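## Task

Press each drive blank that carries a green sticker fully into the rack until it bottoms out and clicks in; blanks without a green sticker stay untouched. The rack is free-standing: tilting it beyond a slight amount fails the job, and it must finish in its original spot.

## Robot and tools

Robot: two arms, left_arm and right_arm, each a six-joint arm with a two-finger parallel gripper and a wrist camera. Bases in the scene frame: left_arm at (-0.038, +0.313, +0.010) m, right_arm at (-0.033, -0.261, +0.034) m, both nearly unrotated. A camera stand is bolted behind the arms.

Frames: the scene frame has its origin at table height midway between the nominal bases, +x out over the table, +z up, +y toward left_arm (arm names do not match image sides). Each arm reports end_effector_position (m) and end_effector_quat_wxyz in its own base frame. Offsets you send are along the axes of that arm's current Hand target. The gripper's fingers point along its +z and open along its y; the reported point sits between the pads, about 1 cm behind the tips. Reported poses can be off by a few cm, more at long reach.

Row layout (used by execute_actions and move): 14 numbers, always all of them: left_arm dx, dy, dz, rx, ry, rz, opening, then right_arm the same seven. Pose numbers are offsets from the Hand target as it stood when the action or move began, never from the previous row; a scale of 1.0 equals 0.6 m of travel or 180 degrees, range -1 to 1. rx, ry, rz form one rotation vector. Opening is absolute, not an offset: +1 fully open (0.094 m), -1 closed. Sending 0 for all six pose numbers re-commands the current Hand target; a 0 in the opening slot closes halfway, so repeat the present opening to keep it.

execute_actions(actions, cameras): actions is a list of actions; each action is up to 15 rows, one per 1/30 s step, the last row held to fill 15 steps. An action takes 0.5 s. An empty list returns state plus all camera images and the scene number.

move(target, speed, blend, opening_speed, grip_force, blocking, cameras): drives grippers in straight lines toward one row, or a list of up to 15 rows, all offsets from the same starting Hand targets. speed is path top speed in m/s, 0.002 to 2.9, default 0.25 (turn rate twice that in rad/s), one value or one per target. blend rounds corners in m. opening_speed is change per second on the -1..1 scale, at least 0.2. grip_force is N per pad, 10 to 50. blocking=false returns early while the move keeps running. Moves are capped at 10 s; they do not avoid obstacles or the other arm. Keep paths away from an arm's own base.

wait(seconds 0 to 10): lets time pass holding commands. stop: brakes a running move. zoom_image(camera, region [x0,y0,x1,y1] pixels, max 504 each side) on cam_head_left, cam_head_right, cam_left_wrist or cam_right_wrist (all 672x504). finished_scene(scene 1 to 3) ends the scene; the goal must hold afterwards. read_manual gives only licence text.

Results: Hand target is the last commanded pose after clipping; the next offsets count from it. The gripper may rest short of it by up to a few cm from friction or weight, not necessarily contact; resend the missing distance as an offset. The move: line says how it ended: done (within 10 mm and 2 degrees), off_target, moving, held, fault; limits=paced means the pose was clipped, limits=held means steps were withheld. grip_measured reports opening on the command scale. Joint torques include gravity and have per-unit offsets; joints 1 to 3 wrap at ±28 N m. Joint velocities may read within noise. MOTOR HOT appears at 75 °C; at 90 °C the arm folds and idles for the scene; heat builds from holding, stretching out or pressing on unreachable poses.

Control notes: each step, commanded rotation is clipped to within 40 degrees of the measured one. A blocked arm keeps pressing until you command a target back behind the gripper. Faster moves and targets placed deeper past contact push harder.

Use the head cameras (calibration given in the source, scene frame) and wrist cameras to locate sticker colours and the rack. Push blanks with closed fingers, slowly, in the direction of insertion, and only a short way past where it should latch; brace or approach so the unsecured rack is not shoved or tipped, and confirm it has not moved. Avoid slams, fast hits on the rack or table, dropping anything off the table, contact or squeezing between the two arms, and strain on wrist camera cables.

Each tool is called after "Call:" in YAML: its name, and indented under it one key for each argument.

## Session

Call:
execute_actions:
  actions: []

Scene clock: 0.00 s.
left_arm: end_effector_position=(+0.2935, -0.0334, +0.1522) grip_measured=+1.000 end_effector_quat_wxyz=(+0.535, +0.080, +0.740, -0.399) | right_arm: end_effector_position=(+0.3196, -0.0230, +0.1139) grip_measured=+1.000 end_effector_quat_wxyz=(+0.622, -0.102, +0.726, +0.276)
Joint positions: left_arm=[0.495 1.246 0.244 0.672 1.226 -0.222 0.094] | right_arm=[-0.621 1.705 0.217 1.293 -1.171 0.098 0.094]
Joint velocities: within noise
Joint torques (N m): no reading
Motor temperatures (°C): left_arm=[31 31 31 29 33 30 32] | right_arm=[30 33 34 32 30 31 32]
Heat: left arm: 33 °C; right arm: 34 °C.
Hand target: left_arm +0.2948, -0.0321, +0.1579; +0.541, +0.087, +0.737, -0.395 | right_arm +0.3213, -0.0227, +0.1184; +0.626, -0.111, +0.722, +0.273
Tool commands: left_gripper/opening=+1.0 right_gripper/opening=+1.0
camera_calibration:
cam_left_wrist: T_world_to_cam=[[-0.545732, -0.663612, 0.511659, 0.0605729], [-0.685967, 0.00310112, -0.727626, 0.350772], [0.481275, -0.74807, -0.456909, -0.00874788], [0, 0, 0, 1]] pos_world=[0.277885, 0.0325651, 0.220241]
cam_right_wrist: T_world_to_cam=[[0.4902, -0.834883, -0.250349, -0.148862], [-0.532019, -0.059091, -0.844668, 0.302608], [0.690406, 0.547246, -0.47314, -0.0601504], [0, 0, 0, 1]] pos_world=[0.275493, -0.0734838, 0.189876]

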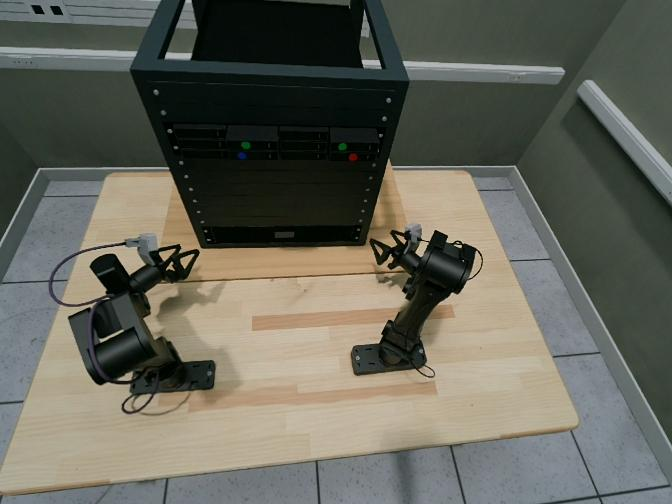

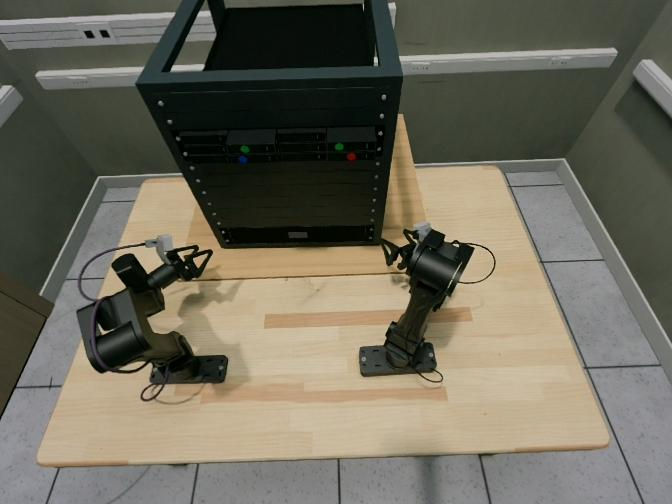

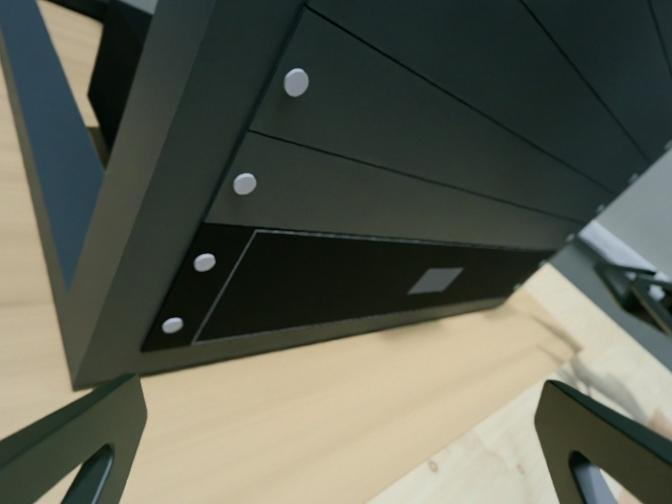

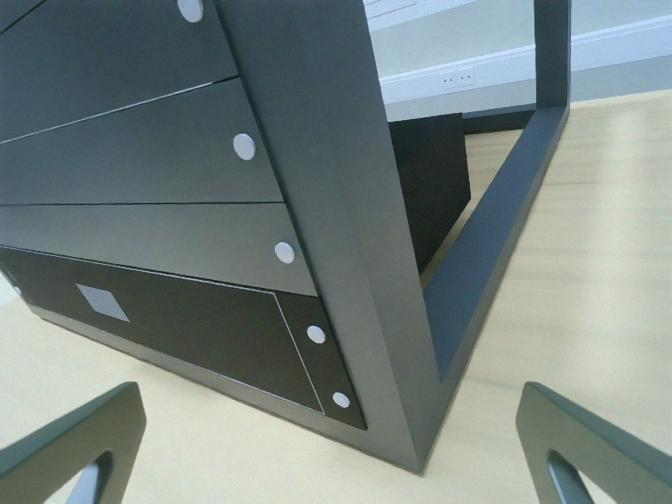

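Call:
zoom_image:
  camera: "cam_head_left"
  region: [155, 105, 275, 175]

Call:
zoom_image:
  camera: "cam_head_left"
  region: [275, 105, 395, 175]

Call:
zoom_image:
  camera: "cam_head_right"
  region: [165, 110, 285, 180]

Call:
zoom_image:
  camera: "cam_head_right"
  region: [270, 110, 390, 180]

Call:
zoom_image:
  camera: "cam_head_left"
  region: [180, 215, 400, 265]

Call:
zoom_image:
  camera: "cam_head_right"
  region: [200, 215, 420, 265]

Scaled by 4.200.

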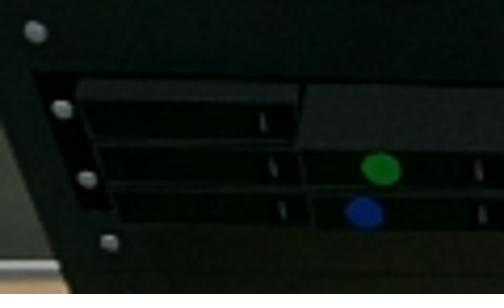

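Scaled by 4.200.

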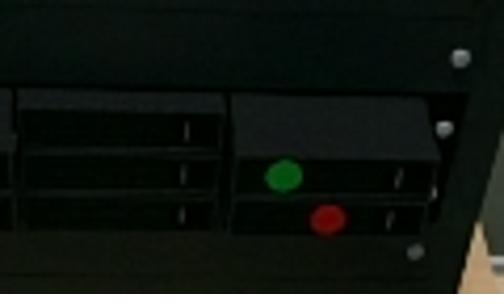

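Scaled by 4.200.

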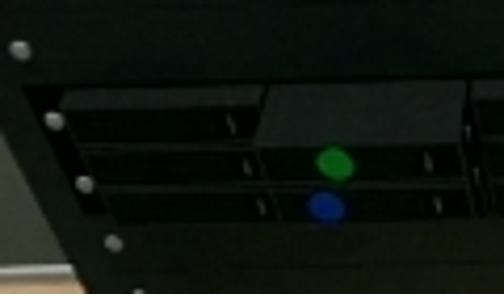

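Scaled by 4.200.

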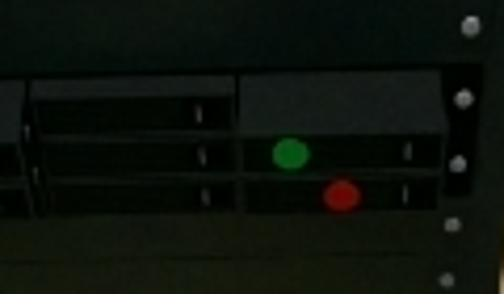

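Scaled by 2.291.

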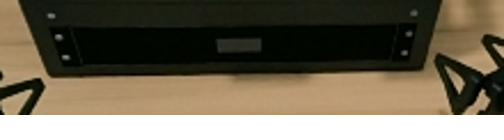

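Scaled by 2.291.

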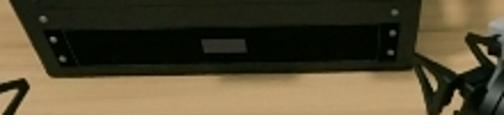

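Call:
move:
  target:
    - [-0.1994, -0.3845, 0.0704, -0.1067, -0.0036, 0.096, -0.96, -0.3313, 0.3095, -0.0616, 0.097, 0.019, -0.044, -0.96]
    - [-0.3656, -0.5158, 0.152, -0.1524, -0.0051, 0.1371, -0.96, -0.4862, 0.3604, -0.0013, 0.1387, 0.027, -0.0624, -0.96]
  speed: 0.18
  blend: [0.05, 0]
  cameras: ["all"]

Scene clock: 73.10 s.
left_arm: end_effector_position=(+0.2773, -0.2425, +0.4883) grip_measured=-0.957 end_effector_quat_wxyz=(+0.626, +0.112, +0.765, -0.100) | right_arm: end_effector_position=(+0.2735, +0.1084, +0.4463) grip_measured=-0.956 end_effector_quat_wxyz=(+0.626, -0.064, +0.776, +0.042)
Joint positions: left_arm=[-1.055 1.346 1.827 -0.75 -0.731 -0.195 0.002] | right_arm=[0.685 0.97 1.447 -0.727 0.522 0.111 0.002]
Joint torques (N m): left_arm=[-0.38 -3.75 8.58 1.42 -0.41 0.02] | right_arm=[0.58 0.24 8.95 0.99 0.17 0.11]
Heat: left arm: 33 °C; right arm: 36 °C.
Hand target: left_arm +0.2766, -0.2363, +0.4899; +0.623, +0.108, +0.769, -0.088 | right_arm +0.2682, +0.1028, +0.4551; +0.628, -0.054, +0.775, +0.043
Off the commanded pose: left_arm 0.006 m, 2 deg | right_arm 0.012 m, 1 deg.
move: off_target (right_arm)
camera_calibration:
cam_left_wrist: T_world_to_cam=[[-0.300528, -0.953559, 0.0201884, -0.157354], [-0.569935, 0.16257, -0.805447, 0.62933], [0.76476, -0.253565, -0.592324, 0.103662], [0, 0, 0, 1]] pos_world=[0.232112, -0.226072, 0.57147]
cam_right_wrist: T_world_to_cam=[[0.150215, -0.987901, 0.0385552, 0.0473412], [-0.591044, -0.120996, -0.797513, 0.568376], [0.792529, 0.0970103, -0.602069, 0.135441], [0, 0, 0, 1]] pos_world=[0.221483, 0.1024, 0.533006]

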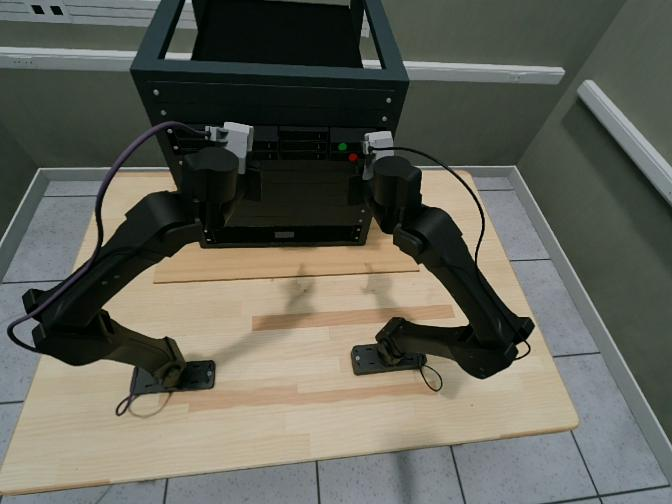

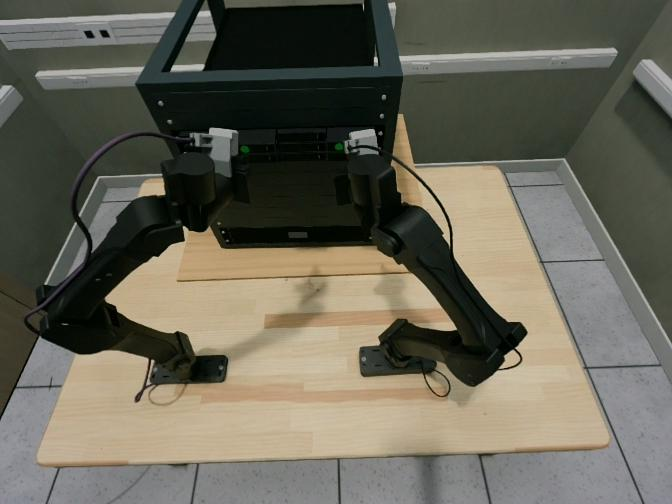

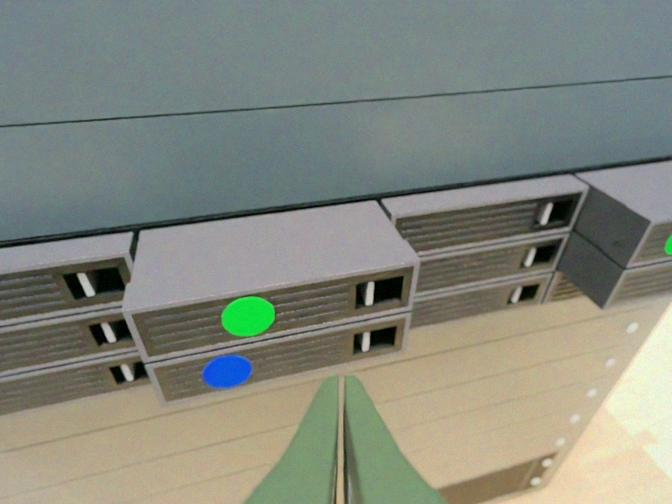

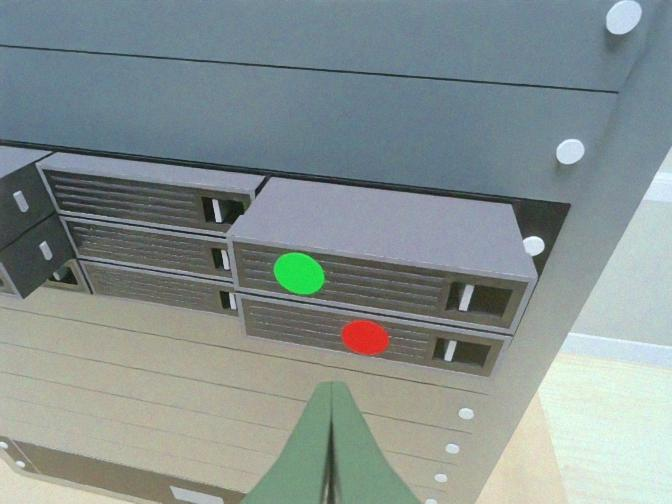

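Call:
move:
  target: [0.0177, 0.013, 0.0531, 0, 0, 0, -0.96, -0.0082, -0.0144, 0.0388, 0, 0, 0, -0.96]
  speed: 0.07
  cameras: ["cam_left_wrist", "cam_right_wrist"]

Scene clock: 92.23 s.
left_arm: end_effector_position=(+0.3030, -0.2336, +0.4656) grip_measured=-0.957 end_effector_quat_wxyz=(+0.613, +0.113, +0.778, -0.077) | right_arm: end_effector_position=(+0.2961, +0.0988, +0.4307) grip_measured=-0.956 end_effector_quat_wxyz=(+0.604, -0.057, +0.794, +0.032)
Joint positions: left_arm=[-0.953 1.352 1.764 -0.718 -0.662 -0.172 0.002] | right_arm=[0.551 1.016 1.446 -0.727 0.41 0.103 0.002]
Joint torques (N m): left_arm=[0.27 -4.26 6.45 2.38 -0.01 0.11] | right_arm=[-0.49 -0.62 9.36 1.54 -0.04 -0.12]
Motor temperatures (°C): left_arm=[30 32 33 33 33 30 32] | right_arm=[30 34 38 37 30 31 32]
Heat: left arm: 33 °C; right arm: 38 °C.
Hand target: left_arm +0.3066, -0.2367, +0.4729; +0.623, +0.108, +0.769, -0.088 | right_arm +0.2930, +0.0975, +0.4550; +0.628, -0.054, +0.775, +0.043
Off the commanded pose: left_arm 0.009 m, 2 deg | right_arm 0.025 m, 4 deg.
move: off_target (right_arm)
camera_calibration:
cam_left_wrist: T_world_to_cam=[[-0.272182, -0.962182, -0.0110755, -0.13675], [-0.598966, 0.178421, -0.780644, 0.625171], [0.753098, -0.205844, -0.624878, 0.102666], [0, 0, 0, 1]] pos_world=[0.259918, -0.221989, 0.550675]
cam_right_wrist: T_world_to_cam=[[0.12901, -0.990748, 0.0421227, 0.0399969], [-0.636767, -0.11533, -0.762382, 0.566073], [0.760187, 0.0715325, -0.645755, 0.139895], [0, 0, 0, 1]] pos_world=[0.24895, 0.0949049, 0.520217]
Images, in order (width x height): cam_left_wrist 672x504, cam_right_wrist 672x504.

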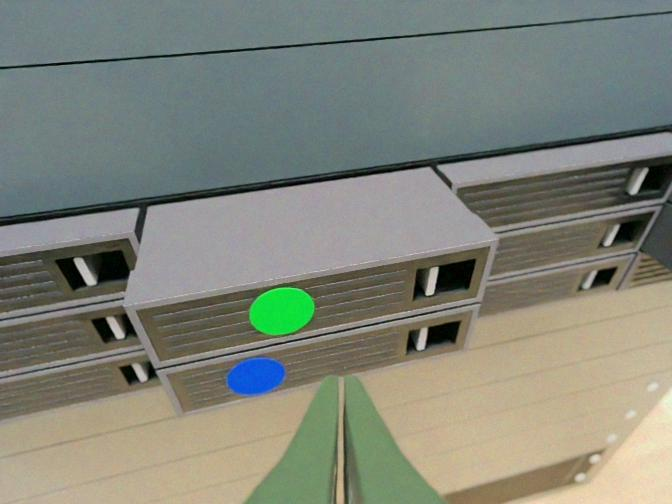

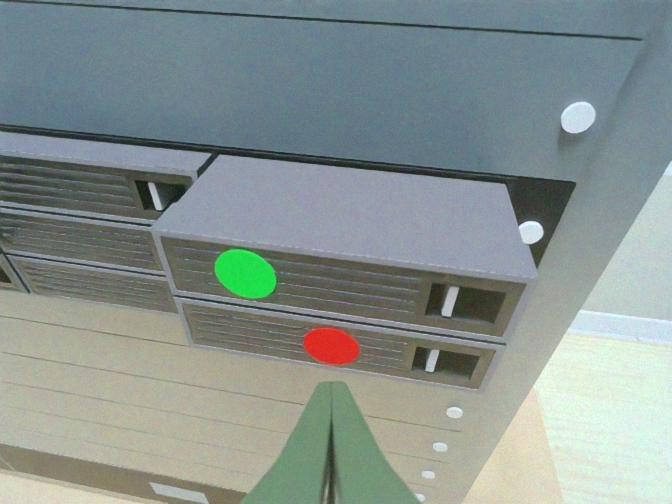

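Call:
move:
  target: [-0.0163, 0.0043, 0.0129, 0, 0, 0, -0.96, -0.0261, 0.0, -0.0055, 0, 0, 0, -0.96]
  speed: 0.05
  cameras: ["cam_left_wrist", "cam_right_wrist"]

Scene clock: 99.47 s.
left_arm: end_effector_position=(+0.3139, -0.2361, +0.4669) grip_measured=-0.957 end_effector_quat_wxyz=(+0.611, +0.114, +0.780, -0.076) | right_arm: end_effector_position=(+0.2984, +0.1003, +0.4625) grip_measured=-0.956 end_effector_quat_wxyz=(+0.626, -0.048, +0.777, +0.044)
Joint positions: left_arm=[-0.921 1.386 1.8 -0.718 -0.629 -0.161 0.002] | right_arm=[0.551 1.056 1.549 -0.727 0.41 0.102 0.002]
Joint torques (N m): left_arm=[0.38 -4.45 8.73 2.21 0.03 0.12] | right_arm=[-0.5 -0.4 8.79 1.05 -0.05 -0.13]
Heat: left arm: 35 °C; right arm: 38 °C.
Hand target: left_arm +0.3166, -0.2369, +0.4808; +0.623, +0.108, +0.769, -0.088 | right_arm +0.2930, +0.0974, +0.4711; +0.628, -0.054, +0.775, +0.043
Off the commanded pose: left_arm 0.014 m, 2 deg | right_arm 0.011 m, 1 deg.
move: off_target (left_arm, right_arm)
camera_calibration:
cam_left_wrist: T_world_to_cam=[[-0.273685, -0.961724, -0.0135695, -0.134369], [-0.601834, 0.182239, -0.77755, 0.633509], [0.750261, -0.204637, -0.628674, 0.0976711], [0, 0, 0, 1]] pos_world=[0.271213, -0.224689, 0.552165]
cam_right_wrist: T_world_to_cam=[[0.128303, -0.991597, 0.0165609, 0.0520594], [-0.594862, -0.0903093, -0.798739, 0.59368], [0.793522, 0.092629, -0.60145, 0.126006], [0, 0, 0, 1]] pos_world=[0.24649, 0.0935649, 0.549119]
Images, in order (width x height): cam_left_wrist 672x504, cam_right_wrist 672x504.

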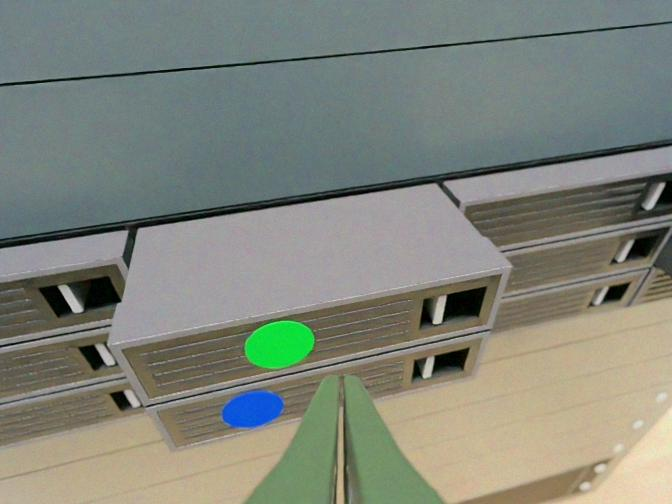

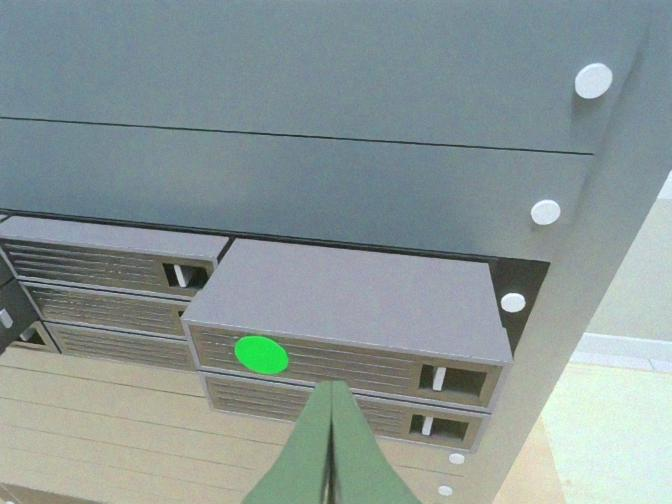

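Call:
move:
  target: [-0.0163, 0.0, -0.0035, 0, 0, 0, -0.96, 0.0261, 0.0, 0.0055, 0, 0, 0, -0.96]
  speed: 0.05

Scene clock: 107.70 s.
left_arm: end_effector_position=(+0.3158, -0.2385, +0.4868) grip_measured=-0.957 end_effector_quat_wxyz=(+0.624, +0.104, +0.770, -0.089) | right_arm: end_effector_position=(+0.2961, +0.0989, +0.4483) grip_measured=-0.956 end_effector_quat_wxyz=(+0.617, -0.052, +0.784, +0.039)
Joint positions: left_arm=[-0.921 1.415 1.875 -0.718 -0.629 -0.161 0.002] | right_arm=[0.551 1.031 1.498 -0.727 0.409 0.102 0.002]
Joint torques (N m): left_arm=[0.46 -4.42 8.53 1.67 0.09 0.12] | right_arm=[-0.43 -1.7 5.19 1.54 -0.07 -0.13]
Heat: left arm: 36 °C; right arm: 38 °C.
Hand target: left_arm +0.3166, -0.2369, +0.4908; +0.623, +0.108, +0.769, -0.088 | right_arm +0.2930, +0.0975, +0.4550; +0.628, -0.054, +0.775, +0.043
Off the commanded pose: left_arm 0.004 m, 0 deg | right_arm 0.008 m, 2 deg.
move: done

Call:
move:
  target: [0.0187, 0.0, 0.004, 0, 0, 0, -0.96, -0.0139, -0.0038, 0.0171, 0, 0, 0, -0.96]
  speed: 0.05

Scene clock: 111.73 s.
left_arm: end_effector_position=(+0.3188, -0.2428, +0.4651) grip_measured=-0.957 end_effector_quat_wxyz=(+0.609, +0.116, +0.781, -0.074) | right_arm: end_effector_position=(+0.3073, +0.0984, +0.4390) grip_measured=-0.956 end_effector_quat_wxyz=(+0.605, -0.056, +0.794, +0.034)
Joint positions: left_arm=[-0.921 1.415 1.821 -0.718 -0.628 -0.161 0.002] | right_arm=[0.508 1.06 1.498 -0.727 0.366 0.092 0.002]
Joint torques (N m): left_arm=[0.28 -7.66 6.35 2.2 -0.01 0.12] | right_arm=[-0.46 -1.02 8.7 1.6 -0.06 -0.12]
Heat: left arm: 36 °C; right arm: 38 °C.
Hand target: left_arm +0.3166, -0.2369, +0.4794; +0.623, +0.108, +0.769, -0.088 | right_arm +0.3049, +0.0968, +0.4611; +0.628, -0.054, +0.775, +0.043
Off the commanded pose: left_arm 0.016 m, 3 deg | right_arm 0.022 m, 4 deg.
move: off_target (left_arm, right_arm)

Call:
move:
  target: [-0.013, 0.0, -0.0028, 0, 0, 0, -0.96, -0.0098, 0.0, -0.0021, 0, 0, 0, -0.96]
  speed: 0.06
  cameras: ["cam_left_wrist", "cam_right_wrist"]

Scene clock: 116.40 s.
left_arm: end_effector_position=(+0.3172, -0.2407, +0.4769) grip_measured=-0.957 end_effector_quat_wxyz=(+0.617, +0.110, +0.775, -0.082) | right_arm: end_effector_position=(+0.3081, +0.0989, +0.4491) grip_measured=-0.956 end_effector_quat_wxyz=(+0.612, -0.054, +0.788, +0.038)
Joint positions: left_arm=[-0.921 1.415 1.85 -0.718 -0.628 -0.161 0.002] | right_arm=[0.508 1.073 1.53 -0.727 0.366 0.092 0.002]
Joint torques (N m): left_arm=[0.14 -5.3 8.58 1.82 0.01 0.12] | right_arm=[-0.43 -0.81 9.03 1.39 -0.06 -0.1]
Heat: left arm: 37 °C; right arm: 39 °C.
Hand target: left_arm +0.3166, -0.2369, +0.4873; +0.623, +0.108, +0.769, -0.088 | right_arm +0.3049, +0.0968, +0.4671; +0.628, -0.054, +0.775, +0.043
Off the commanded pose: left_arm 0.011 m, 1 deg | right_arm 0.018 m, 2 deg.
move: off_target (left_arm, right_arm)
camera_calibration:
cam_left_wrist: T_world_to_cam=[[-0.274352, -0.961629, -0.000900873, -0.143543], [-0.591566, 0.169512, -0.788236, 0.642882], [0.758143, -0.215721, -0.615373, 0.0890365], [0, 0, 0, 1]] pos_world=[0.273423, -0.227804, 0.561404]
cam_right_wrist: T_world_to_cam=[[0.131103, -0.990897, 0.0305671, 0.0424079], [-0.621904, -0.106216, -0.775857, 0.588225], [0.772041, 0.0827074, -0.630168, 0.130864], [0, 0, 0, 1]] pos_world=[0.259227, 0.0936773, 0.537548]
Images, in order (width x height): cam_left_wrist 672x504, cam_right_wrist 672x504.

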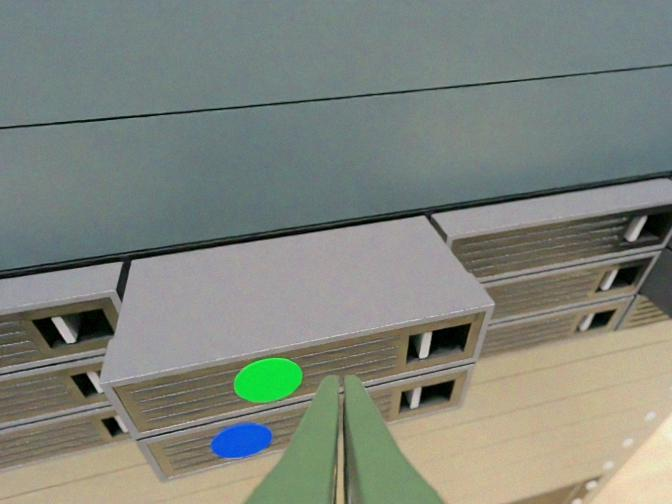

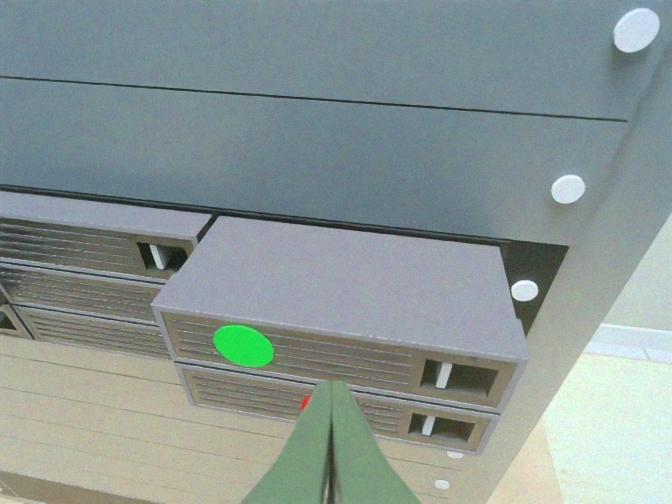

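Call:
move:
  target: [-0.0112, 0.0061, 0.0206, 0, 0, 0, -0.96, -0.0139, -0.0038, 0.0171, 0, 0, 0, -0.96]
  speed: 0.05
  cameras: ["cam_left_wrist", "cam_right_wrist"]

Scene clock: 120.67 s.
left_arm: end_effector_position=(+0.3300, -0.2389, +0.4825) grip_measured=-0.957 end_effector_quat_wxyz=(+0.618, +0.108, +0.774, -0.084) | right_arm: end_effector_position=(+0.3204, +0.0971, +0.4545) grip_measured=-0.956 end_effector_quat_wxyz=(+0.611, -0.052, +0.789, +0.037)
Joint positions: left_arm=[-0.877 1.447 1.896 -0.718 -0.587 -0.148 0.002] | right_arm=[0.465 1.117 1.576 -0.727 0.327 0.083 0.002]
Joint torques (N m): left_arm=[0.57 -5.04 9.03 1.8 0.05 0.11] | right_arm=[-0.43 -1.14 9.06 1.42 -0.06 -0.14]
Heat: left arm: 37 °C; right arm: 39 °C.
Hand target: left_arm +0.3305, -0.2371, +0.4914; +0.623, +0.108, +0.769, -0.088 | right_arm +0.3169, +0.0962, +0.4731; +0.628, -0.054, +0.775, +0.043
Off the commanded pose: left_arm 0.009 m, 1 deg | right_arm 0.019 m, 3 deg.
move: off_target (right_arm)
camera_calibration:
cam_left_wrist: T_world_to_cam=[[-0.273197, -0.961951, 0.00373572, -0.141025], [-0.589273, 0.164283, -0.791056, 0.653934], [0.760343, -0.218316, -0.611733, 0.0800835], [0, 0, 0, 1]] pos_world=[0.285927, -0.225606, 0.566815]
cam_right_wrist: T_world_to_cam=[[0.127625, -0.991398, 0.0290206, 0.0406727], [-0.624122, -0.103016, -0.774506, 0.599598], [0.770833, 0.0807336, -0.6319, 0.126358], [0, 0, 0, 1]] pos_world=[0.27163, 0.0918897, 0.543058]
Images, in order (width x height): cam_left_wrist 672x504, cam_right_wrist 672x504.

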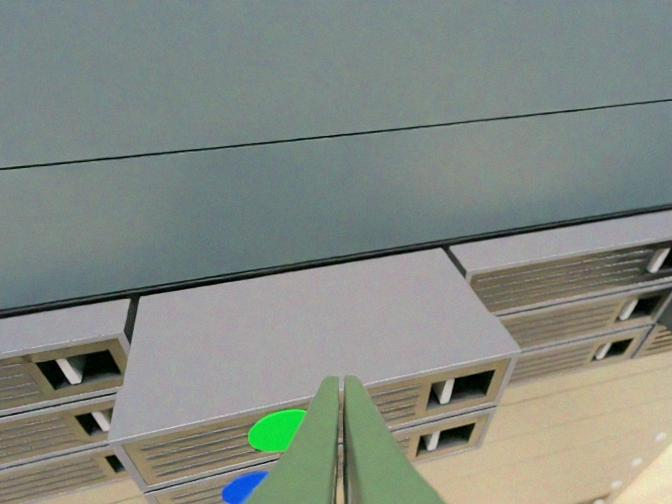

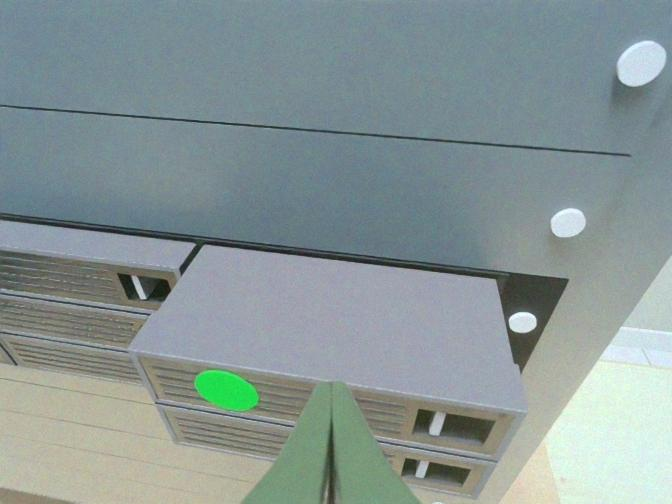

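Call:
move:
  target: [0.015, -0.0026, -0.0066, 0, 0, 0, -0.96, 0.0134, 0.0019, -0.0072, 0, 0, 0, -0.96]
  speed: 0.05
  cameras: ["cam_left_wrist", "cam_right_wrist"]

Scene clock: 132.20 s.
left_arm: end_effector_position=(+0.3299, -0.2445, +0.4681) grip_measured=-0.957 end_effector_quat_wxyz=(+0.608, +0.119, +0.781, -0.077) | right_arm: end_effector_position=(+0.3148, +0.0960, +0.4596) grip_measured=-0.956 end_effector_quat_wxyz=(+0.617, -0.052, +0.784, +0.041)
Joint positions: left_arm=[-0.886 1.447 1.861 -0.718 -0.587 -0.148 0.002] | right_arm=[0.47 1.1 1.576 -0.727 0.327 0.083 0.002]
Joint torques (N m): left_arm=[-0.46 -8.53 6.23 2.14 -0.12 0.05] | right_arm=[0.59 -2.17 5.24 1.54 0.09 -0.07]
Heat: left arm: 37 °C; right arm: 40 °C.
Hand target: left_arm +0.3246, -0.2370, +0.4834; +0.623, +0.108, +0.769, -0.088 | right_arm +0.3109, +0.0965, +0.4661; +0.628, -0.054, +0.775, +0.043
Off the commanded pose: left_arm 0.018 m, 3 deg | right_arm 0.008 m, 2 deg.
move: off_target (left_arm)
camera_calibration:
cam_left_wrist: T_world_to_cam=[[-0.282233, -0.95921, -0.0161315, -0.133404], [-0.605262, 0.191085, -0.772751, 0.646707], [0.744314, -0.208332, -0.634504, 0.0885063], [0, 0, 0, 1]] pos_world=[0.287899, -0.2331, 0.553749]
cam_right_wrist: T_world_to_cam=[[0.131746, -0.991007, 0.0233984, 0.0413567], [-0.611843, -0.0998655, -0.78465, 0.600594], [0.77993, 0.0890585, -0.619497, 0.124638], [0, 0, 0, 1]] pos_world=[0.264812, 0.0898634, 0.547501]
Images, in order (width x height): cam_left_wrist 672x504, cam_right_wrist 672x504.

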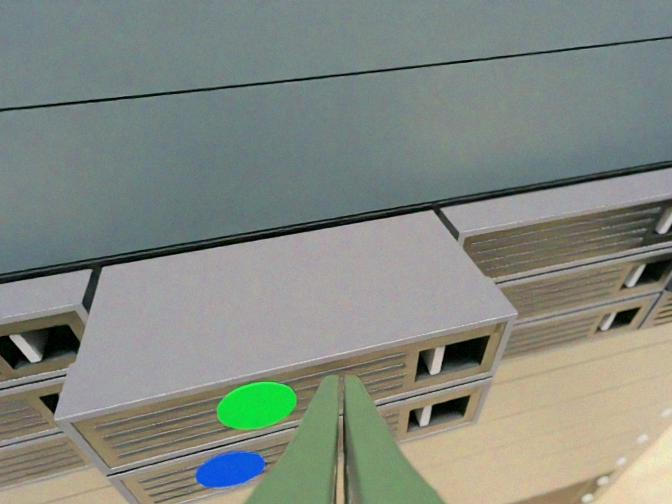

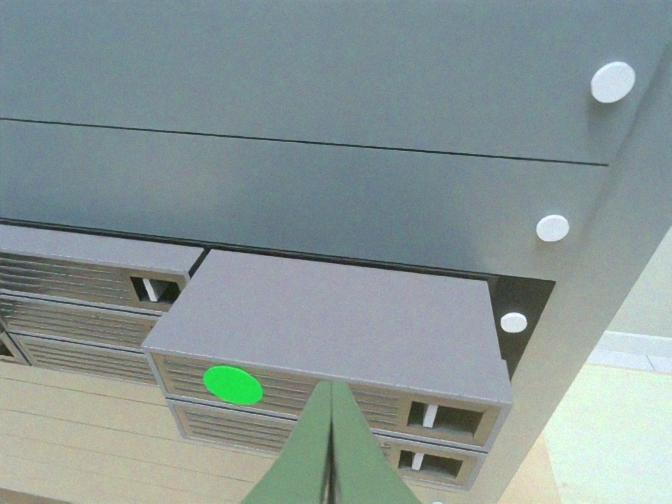

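Call:
move:
  target: [-0.0065, 0.0, -0.0014, 0, 0, 0, -0.96, 0.0196, 0.0, 0.0042, 0, 0, 0, -0.96]
  speed: 0.05

Scene clock: 135.77 s.
left_arm: end_effector_position=(+0.3299, -0.2445, +0.4681) grip_measured=-0.957 end_effector_quat_wxyz=(+0.608, +0.119, +0.781, -0.077) | right_arm: end_effector_position=(+0.3141, +0.0956, +0.4419) grip_measured=-0.956 end_effector_quat_wxyz=(+0.608, -0.055, +0.791, +0.037)
Joint positions: left_arm=[-0.886 1.447 1.861 -0.718 -0.587 -0.148 0.002] | right_arm=[0.47 1.073 1.504 -0.707 0.327 0.083 0.002]
Joint torques (N m): left_arm=[-0.39 -7.56 8.76 1.9 -0.12 0.09] | right_arm=[0.59 -2.37 5.29 1.73 0.11 -0.08]
Motor temperatures (°C): left_arm=[30 33 34 38 33 30 32] | right_arm=[30 33 37 40 30 31 33]
Heat: left arm: 38 °C; right arm: 40 °C.
Hand target: left_arm +0.3246, -0.2370, +0.4874; +0.623, +0.108, +0.769, -0.088 | right_arm +0.3109, +0.0965, +0.4541; +0.628, -0.054, +0.775, +0.043
Off the commanded pose: left_arm 0.021 m, 3 deg | right_arm 0.013 m, 3 deg.
move: off_target (left_arm, right_arm)

Call:
move:
  target: [-0.0073, 0.0052, 0.0182, 0, 0, 0, -0.96, -0.0082, 0.0, -0.0017, 0, 0, 0, -0.96]
  speed: 0.05
  cameras: ["cam_left_wrist"]

Scene clock: 138.77 s.
left_arm: end_effector_position=(+0.3346, -0.2372, +0.4797) grip_measured=-0.957 end_effector_quat_wxyz=(+0.616, +0.109, +0.776, -0.082) | right_arm: end_effector_position=(+0.3141, +0.0956, +0.4419) grip_measured=-0.956 end_effector_quat_wxyz=(+0.608, -0.055, +0.791, +0.037)
Joint positions: left_arm=[-0.858 1.452 1.895 -0.718 -0.569 -0.143 0.002] | right_arm=[0.47 1.073 1.504 -0.707 0.327 0.083 0.002]
Joint torques (N m): left_arm=[0.31 -4.82 8.7 2 0.04 0.14] | right_arm=[0.62 -1.35 7.58 1.58 0.11 -0.1]
Heat: left arm: 38 °C; right arm: 40 °C.
Hand target: left_arm +0.3366, -0.2372, +0.4894; +0.623, +0.108, +0.769, -0.088 | right_arm +0.3109, +0.0965, +0.4591; +0.628, -0.054, +0.775, +0.043
Off the commanded pose: left_arm 0.010 m, 1 deg | right_arm 0.018 m, 3 deg.
move: off_target (right_arm)
camera_calibration:
cam_left_wrist: T_world_to_cam=[[-0.272854, -0.962055, -0.000541256, -0.136147], [-0.594301, 0.168995, -0.786287, 0.654715], [0.756543, -0.21422, -0.617861, 0.0804021], [0, 0, 0, 1]] pos_world=[0.291122, -0.224401, 0.564398]
Images, in order (width x height): cam_left_wrist 672x504.

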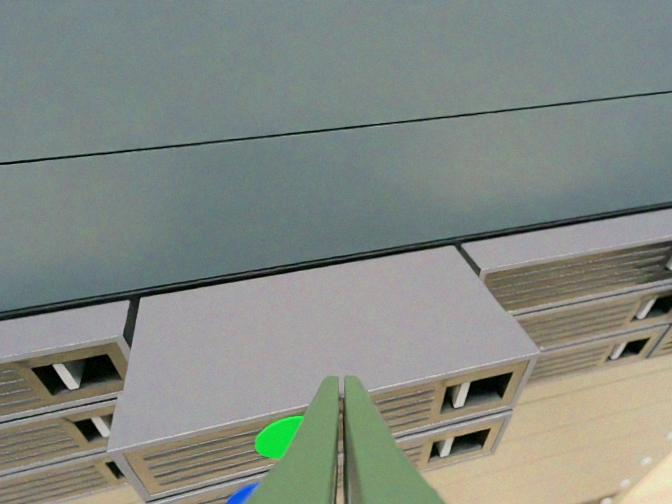

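Call:
move:
  target:
    - [0.0291, -0.0052, -0.0136, 0, 0, 0, -0.96, -0.0065, 0.0, -0.0014, 0, 0, 0, -0.96]
    - [0.0193, -0.0052, -0.0157, 0, 0, 0, -0.96, -0.0065, 0.0, -0.0014, 0, 0, 0, -0.96]
  speed: 0.06
  cameras: ["cam_left_wrist", "cam_right_wrist"]

Scene clock: 146.27 s.
left_arm: end_effector_position=(+0.3268, -0.2450, +0.4572) grip_measured=-0.957 end_effector_quat_wxyz=(+0.602, +0.129, +0.784, -0.079) | right_arm: end_effector_position=(+0.3141, +0.0956, +0.4419) grip_measured=-0.956 end_effector_quat_wxyz=(+0.608, -0.055, +0.791, +0.037)
Joint positions: left_arm=[-0.886 1.421 1.804 -0.702 -0.569 -0.143 0.002] | right_arm=[0.47 1.073 1.504 -0.707 0.327 0.083 0.002]
Joint torques (N m): left_arm=[-0.43 -6.98 8.94 2.16 -0.34 -0.07] | right_arm=[0.55 -0.64 9.5 1.46 0.1 -0.1]
Heat: left arm: 38 °C; right arm: 41 °C.
Hand target: left_arm +0.3245, -0.2370, +0.4800; +0.623, +0.108, +0.769, -0.088 | right_arm +0.3109, +0.0965, +0.4631; +0.628, -0.054, +0.775, +0.043
Off the commanded pose: left_arm 0.024 m, 4 deg | right_arm 0.021 m, 3 deg.
move: off_target (left_arm, right_arm)
camera_calibration:
cam_left_wrist: T_world_to_cam=[[-0.299659, -0.953724, -0.0247829, -0.123901], [-0.611058, 0.211814, -0.762721, 0.638903], [0.732675, -0.213413, -0.646253, 0.0917307], [0, 0, 0, 1]] pos_world=[0.28607, -0.233919, 0.543515]
cam_right_wrist: T_world_to_cam=[[0.132355, -0.990697, 0.0316375, 0.0376275], [-0.628974, -0.108613, -0.769802, 0.585833], [0.766077, 0.0819876, -0.637498, 0.127214], [0, 0, 0, 1]] pos_world=[0.266037, 0.0904763, 0.530884]
Images, in order (width x height): cam_left_wrist 672x504, cam_right_wrist 672x504.

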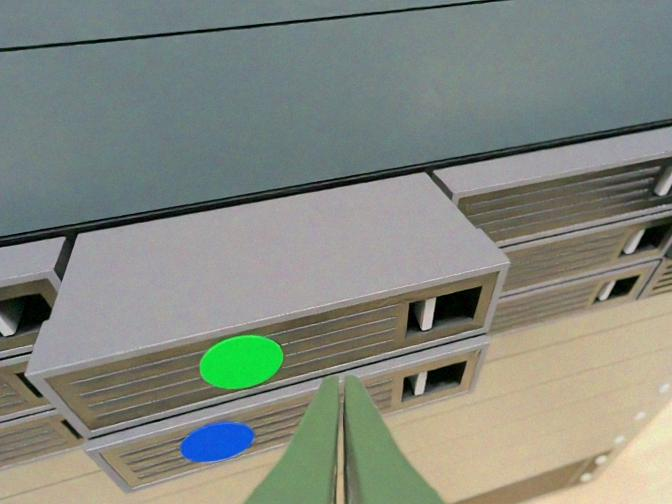

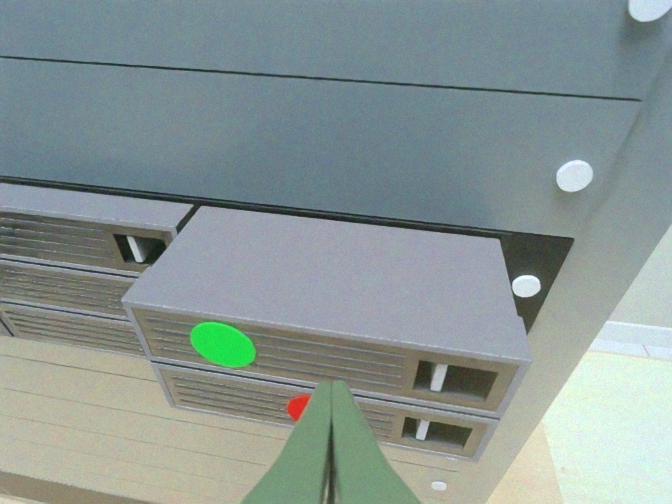

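Call:
move:
  target: [-0.0049, 0.0, -0.001, 0, 0, 0, -0.96, -0.0057, -0.0038, 0.0189, 0, 0, 0, -0.96]
  speed: 0.05
  cameras: ["cam_left_wrist", "cam_right_wrist"]

Scene clock: 149.67 s.
left_arm: end_effector_position=(+0.3257, -0.2435, +0.4668) grip_measured=-0.957 end_effector_quat_wxyz=(+0.608, +0.124, +0.779, -0.085) | right_arm: end_effector_position=(+0.3250, +0.0958, +0.4382) grip_measured=-0.956 end_effector_quat_wxyz=(+0.601, -0.055, +0.797, +0.033)
Joint positions: left_arm=[-0.886 1.421 1.827 -0.702 -0.569 -0.143 0.002] | right_arm=[0.447 1.11 1.523 -0.707 0.31 0.079 0.002]
Joint torques (N m): left_arm=[-0.35 -6.02 8.92 1.99 -0.31 -0.01] | right_arm=[-0.42 -1.31 9.39 1.65 -0.06 -0.13]
Heat: left arm: 38 °C; right arm: 41 °C.
Hand target: left_arm +0.3246, -0.2370, +0.4830; +0.623, +0.108, +0.769, -0.088 | right_arm +0.3229, +0.0959, +0.4640; +0.628, -0.054, +0.775, +0.043
Off the commanded pose: left_arm 0.018 m, 3 deg | right_arm 0.026 m, 4 deg.
move: off_target (left_arm, right_arm)
camera_calibration:
cam_left_wrist: T_world_to_cam=[[-0.299392, -0.954053, -0.0121397, -0.128717], [-0.599892, 0.198116, -0.775165, 0.643962], [0.741953, -0.224796, -0.631643, 0.0865115], [0, 0, 0, 1]] pos_world=[0.283583, -0.230934, 0.552258]
cam_right_wrist: T_world_to_cam=[[0.127283, -0.991174, 0.0370498, 0.0358783], [-0.643435, -0.11094, -0.757419, 0.589366], [0.754845, 0.0725674, -0.651877, 0.127299], [0, 0, 0, 1]] pos_world=[0.278561, 0.0917079, 0.528051]
Images, in order (width x height): cam_left_wrist 672x504, cam_right_wrist 672x504.

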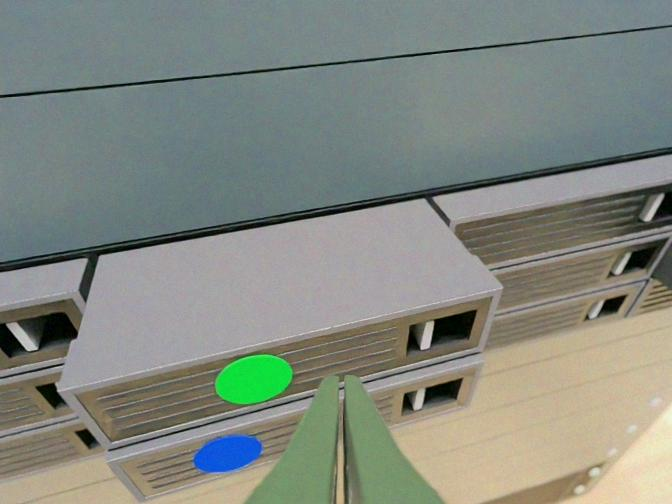

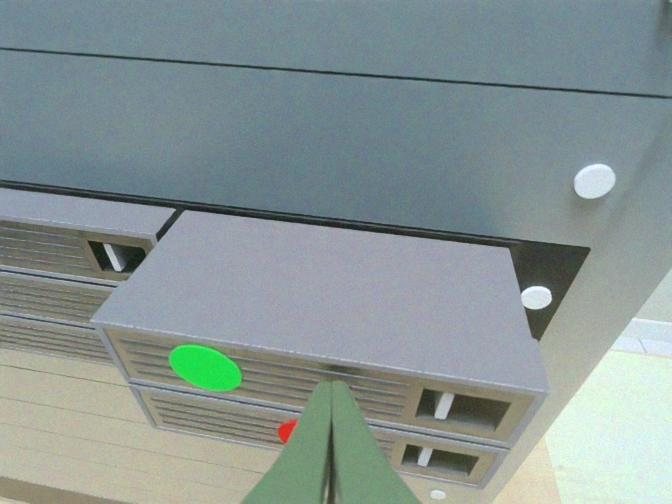

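Call:
move:
  target: [-0.0122, 0.0052, 0.0172, 0, 0, 0, -0.96, -0.0123, -0.0038, 0.0175, 0, 0, 0, -0.96]
  speed: 0.05
  cameras: ["cam_left_wrist", "cam_right_wrist"]

Scene clock: 155.63 s.
left_arm: end_effector_position=(+0.3356, -0.2384, +0.4786) grip_measured=-0.957 end_effector_quat_wxyz=(+0.617, +0.108, +0.775, -0.083) | right_arm: end_effector_position=(+0.3353, +0.0974, +0.4437) grip_measured=-0.956 end_effector_quat_wxyz=(+0.601, -0.057, +0.797, +0.036)
Joint positions: left_arm=[-0.858 1.45 1.883 -0.702 -0.569 -0.143 0.002] | right_arm=[0.422 1.151 1.567 -0.707 0.278 0.071 0.002]
Joint torques (N m): left_arm=[0.39 -5.07 8.87 1.88 0.02 0.15] | right_arm=[-0.42 -1.59 9.37 1.66 -0.08 -0.11]
Heat: left arm: 37 °C; right arm: 41 °C.
Hand target: left_arm +0.3366, -0.2372, +0.4880; +0.623, +0.108, +0.769, -0.088 | right_arm +0.3349, +0.0952, +0.4691; +0.628, -0.054, +0.775, +0.043
Off the commanded pose: left_arm 0.010 m, 1 deg | right_arm 0.025 m, 4 deg.
move: off_target (right_arm)
camera_calibration:
cam_left_wrist: T_world_to_cam=[[-0.273199, -0.961955, 0.00226058, -0.138279], [-0.591785, 0.166216, -0.788773, 0.65431], [0.758388, -0.21683, -0.61468, 0.0759619], [0, 0, 0, 1]] pos_world=[0.291824, -0.225304, 0.563107]
cam_right_wrist: T_world_to_cam=[[0.135431, -0.990181, 0.0346303, 0.0341658], [-0.642619, -0.11439, -0.757598, 0.600446], [0.754121, 0.0803485, -0.651802, 0.12249], [0, 0, 0, 1]] pos_world=[0.288859, 0.0926733, 0.533552]
Images, in order (width x height): cam_left_wrist 672x504, cam_right_wrist 672x504.

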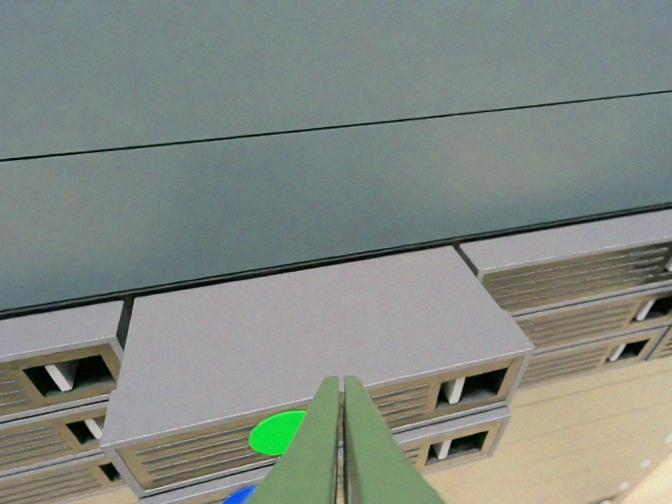

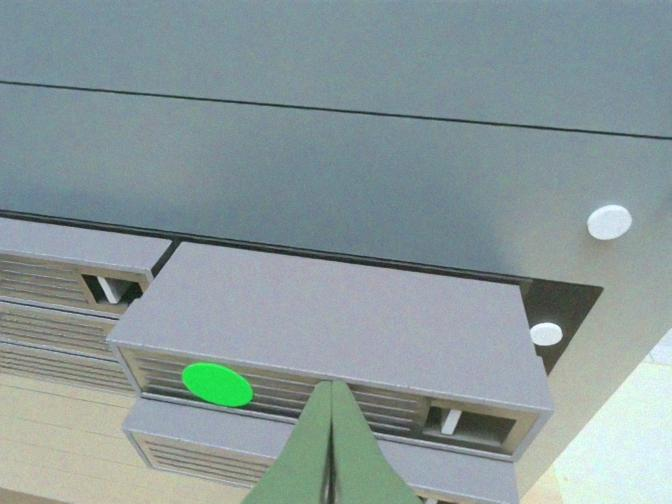

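Call:
move:
  target:
    - [0.0237, -0.0043, -0.0114, 0, 0, 0, -0.96, -0.0036, -0.0019, 0.0093, 0, 0, 0, -0.96]
    - [0.0126, 0.0017, 0.0092, 0, 0, 0, -0.96, -0.0074, -0.0038, 0.0185, 0, 0, 0, -0.96]
  speed: 0.05
  cameras: ["cam_left_wrist", "cam_right_wrist"]

Scene clock: 161.57 s.
left_arm: end_effector_position=(+0.3364, -0.2352, +0.4625) grip_measured=-0.957 end_effector_quat_wxyz=(+0.606, +0.116, +0.784, -0.073) | right_arm: end_effector_position=(+0.3464, +0.0969, +0.4431) grip_measured=-0.956 end_effector_quat_wxyz=(+0.597, -0.058, +0.799, +0.036)
Joint positions: left_arm=[-0.848 1.43 1.826 -0.702 -0.558 -0.139 0.002] | right_arm=[0.395 1.188 1.593 -0.704 0.251 0.065 0.002]
Joint torques (N m): left_arm=[0.31 -4.88 8.87 2.45 0.05 0.13] | right_arm=[-0.36 -1.87 9.35 1.75 -0.07 -0.12]
Heat: left arm: 37 °C; right arm: 42 °C.
Hand target: left_arm +0.3405, -0.2373, +0.4795; +0.623, +0.108, +0.769, -0.088 | right_arm +0.3469, +0.0946, +0.4711; +0.628, -0.054, +0.775, +0.043
Off the commanded pose: left_arm 0.018 m, 3 deg | right_arm 0.028 m, 5 deg.
move: off_target (left_arm, right_arm)
camera_calibration:
cam_left_wrist: T_world_to_cam=[[-0.273372, -0.96173, -0.0185424, -0.125158], [-0.611447, 0.18862, -0.768476, 0.643919], [0.742564, -0.198742, -0.63961, 0.0872709], [0, 0, 0, 1]] pos_world=[0.294704, -0.22448, 0.548335]
cam_right_wrist: T_world_to_cam=[[0.136496, -0.990029, 0.0348111, 0.0318259], [-0.64968, -0.115989, -0.751307, 0.606932], [0.747854, 0.0799345, -0.659034, 0.119271], [0, 0, 0, 1]] pos_world=[0.300771, 0.0923724, 0.533488]
Images, in order (width x height): cam_left_wrist 672x504, cam_right_wrist 672x504.

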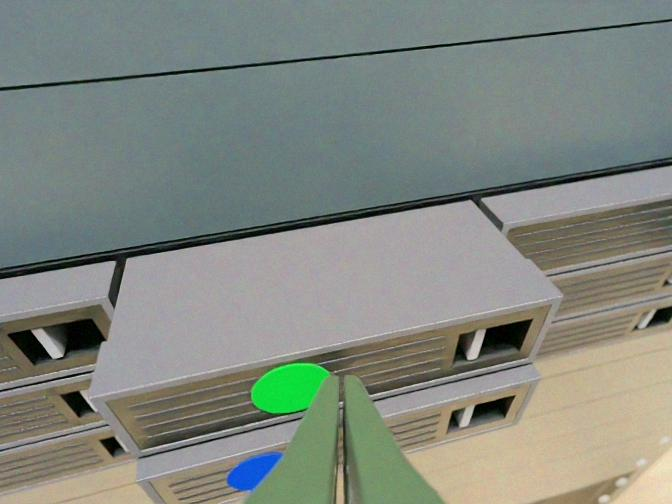

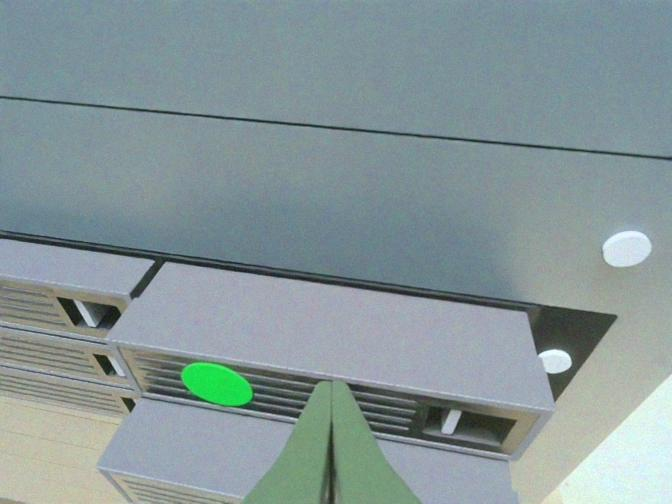

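Call:
move:
  target: [-0.0138, 0.0052, 0.0168, 0, 0, 0, -0.96, -0.0074, -0.0038, 0.0185, 0, 0, 0, -0.96]
  speed: 0.05
  cameras: ["cam_left_wrist", "cam_right_wrist"]

Scene clock: 164.73 s.
left_arm: end_effector_position=(+0.3495, -0.2365, +0.4720) grip_measured=-0.957 end_effector_quat_wxyz=(+0.610, +0.112, +0.780, -0.078) | right_arm: end_effector_position=(+0.3564, +0.0955, +0.4456) grip_measured=-0.956 end_effector_quat_wxyz=(+0.596, -0.057, +0.800, +0.037)
Joint positions: left_arm=[-0.814 1.476 1.893 -0.702 -0.527 -0.13 0.002] | right_arm=[0.369 1.221 1.624 -0.7 0.226 0.059 0.002]
Joint torques (N m): left_arm=[0.12 -5.12 8.69 2.23 0.04 0.17] | right_arm=[-0.42 -1.87 9.36 1.81 -0.09 -0.12]
Heat: left arm: 38 °C; right arm: 42 °C.
Hand target: left_arm +0.3526, -0.2375, +0.4855; +0.623, +0.108, +0.769, -0.088 | right_arm +0.3589, +0.0940, +0.4732; +0.628, -0.054, +0.775, +0.043
Off the commanded pose: left_arm 0.014 m, 2 deg | right_arm 0.028 m, 5 deg.
move: off_target (left_arm, right_arm)
camera_calibration:
cam_left_wrist: T_world_to_cam=[[-0.272068, -0.962243, -0.00823817, -0.128183], [-0.60395, 0.177415, -0.777025, 0.658311], [0.749148, -0.206428, -0.629416, 0.0743504], [0, 0, 0, 1]] pos_world=[0.307013, -0.22479, 0.557266]
cam_right_wrist: T_world_to_cam=[[0.135805, -0.990185, 0.0330285, 0.0299476], [-0.650731, -0.114287, -0.750658, 0.615082], [0.747065, 0.0804501, -0.659865, 0.114064], [0, 0, 0, 1]] pos_world=[0.310972, 0.0907731, 0.535994]
Images, in order (width x height): cam_left_wrist 672x504, cam_right_wrist 672x504.

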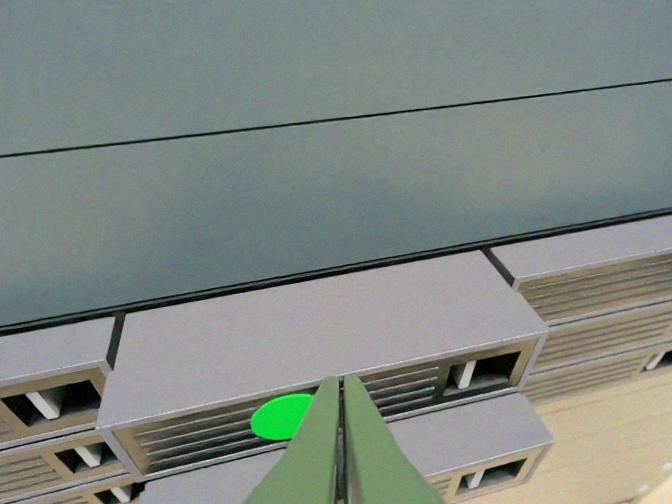

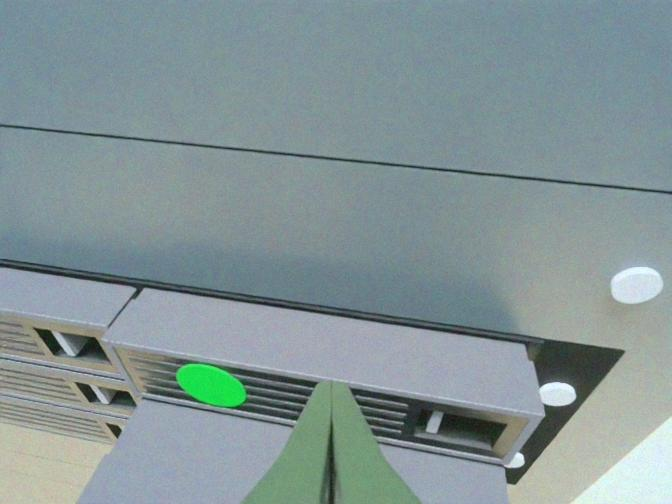

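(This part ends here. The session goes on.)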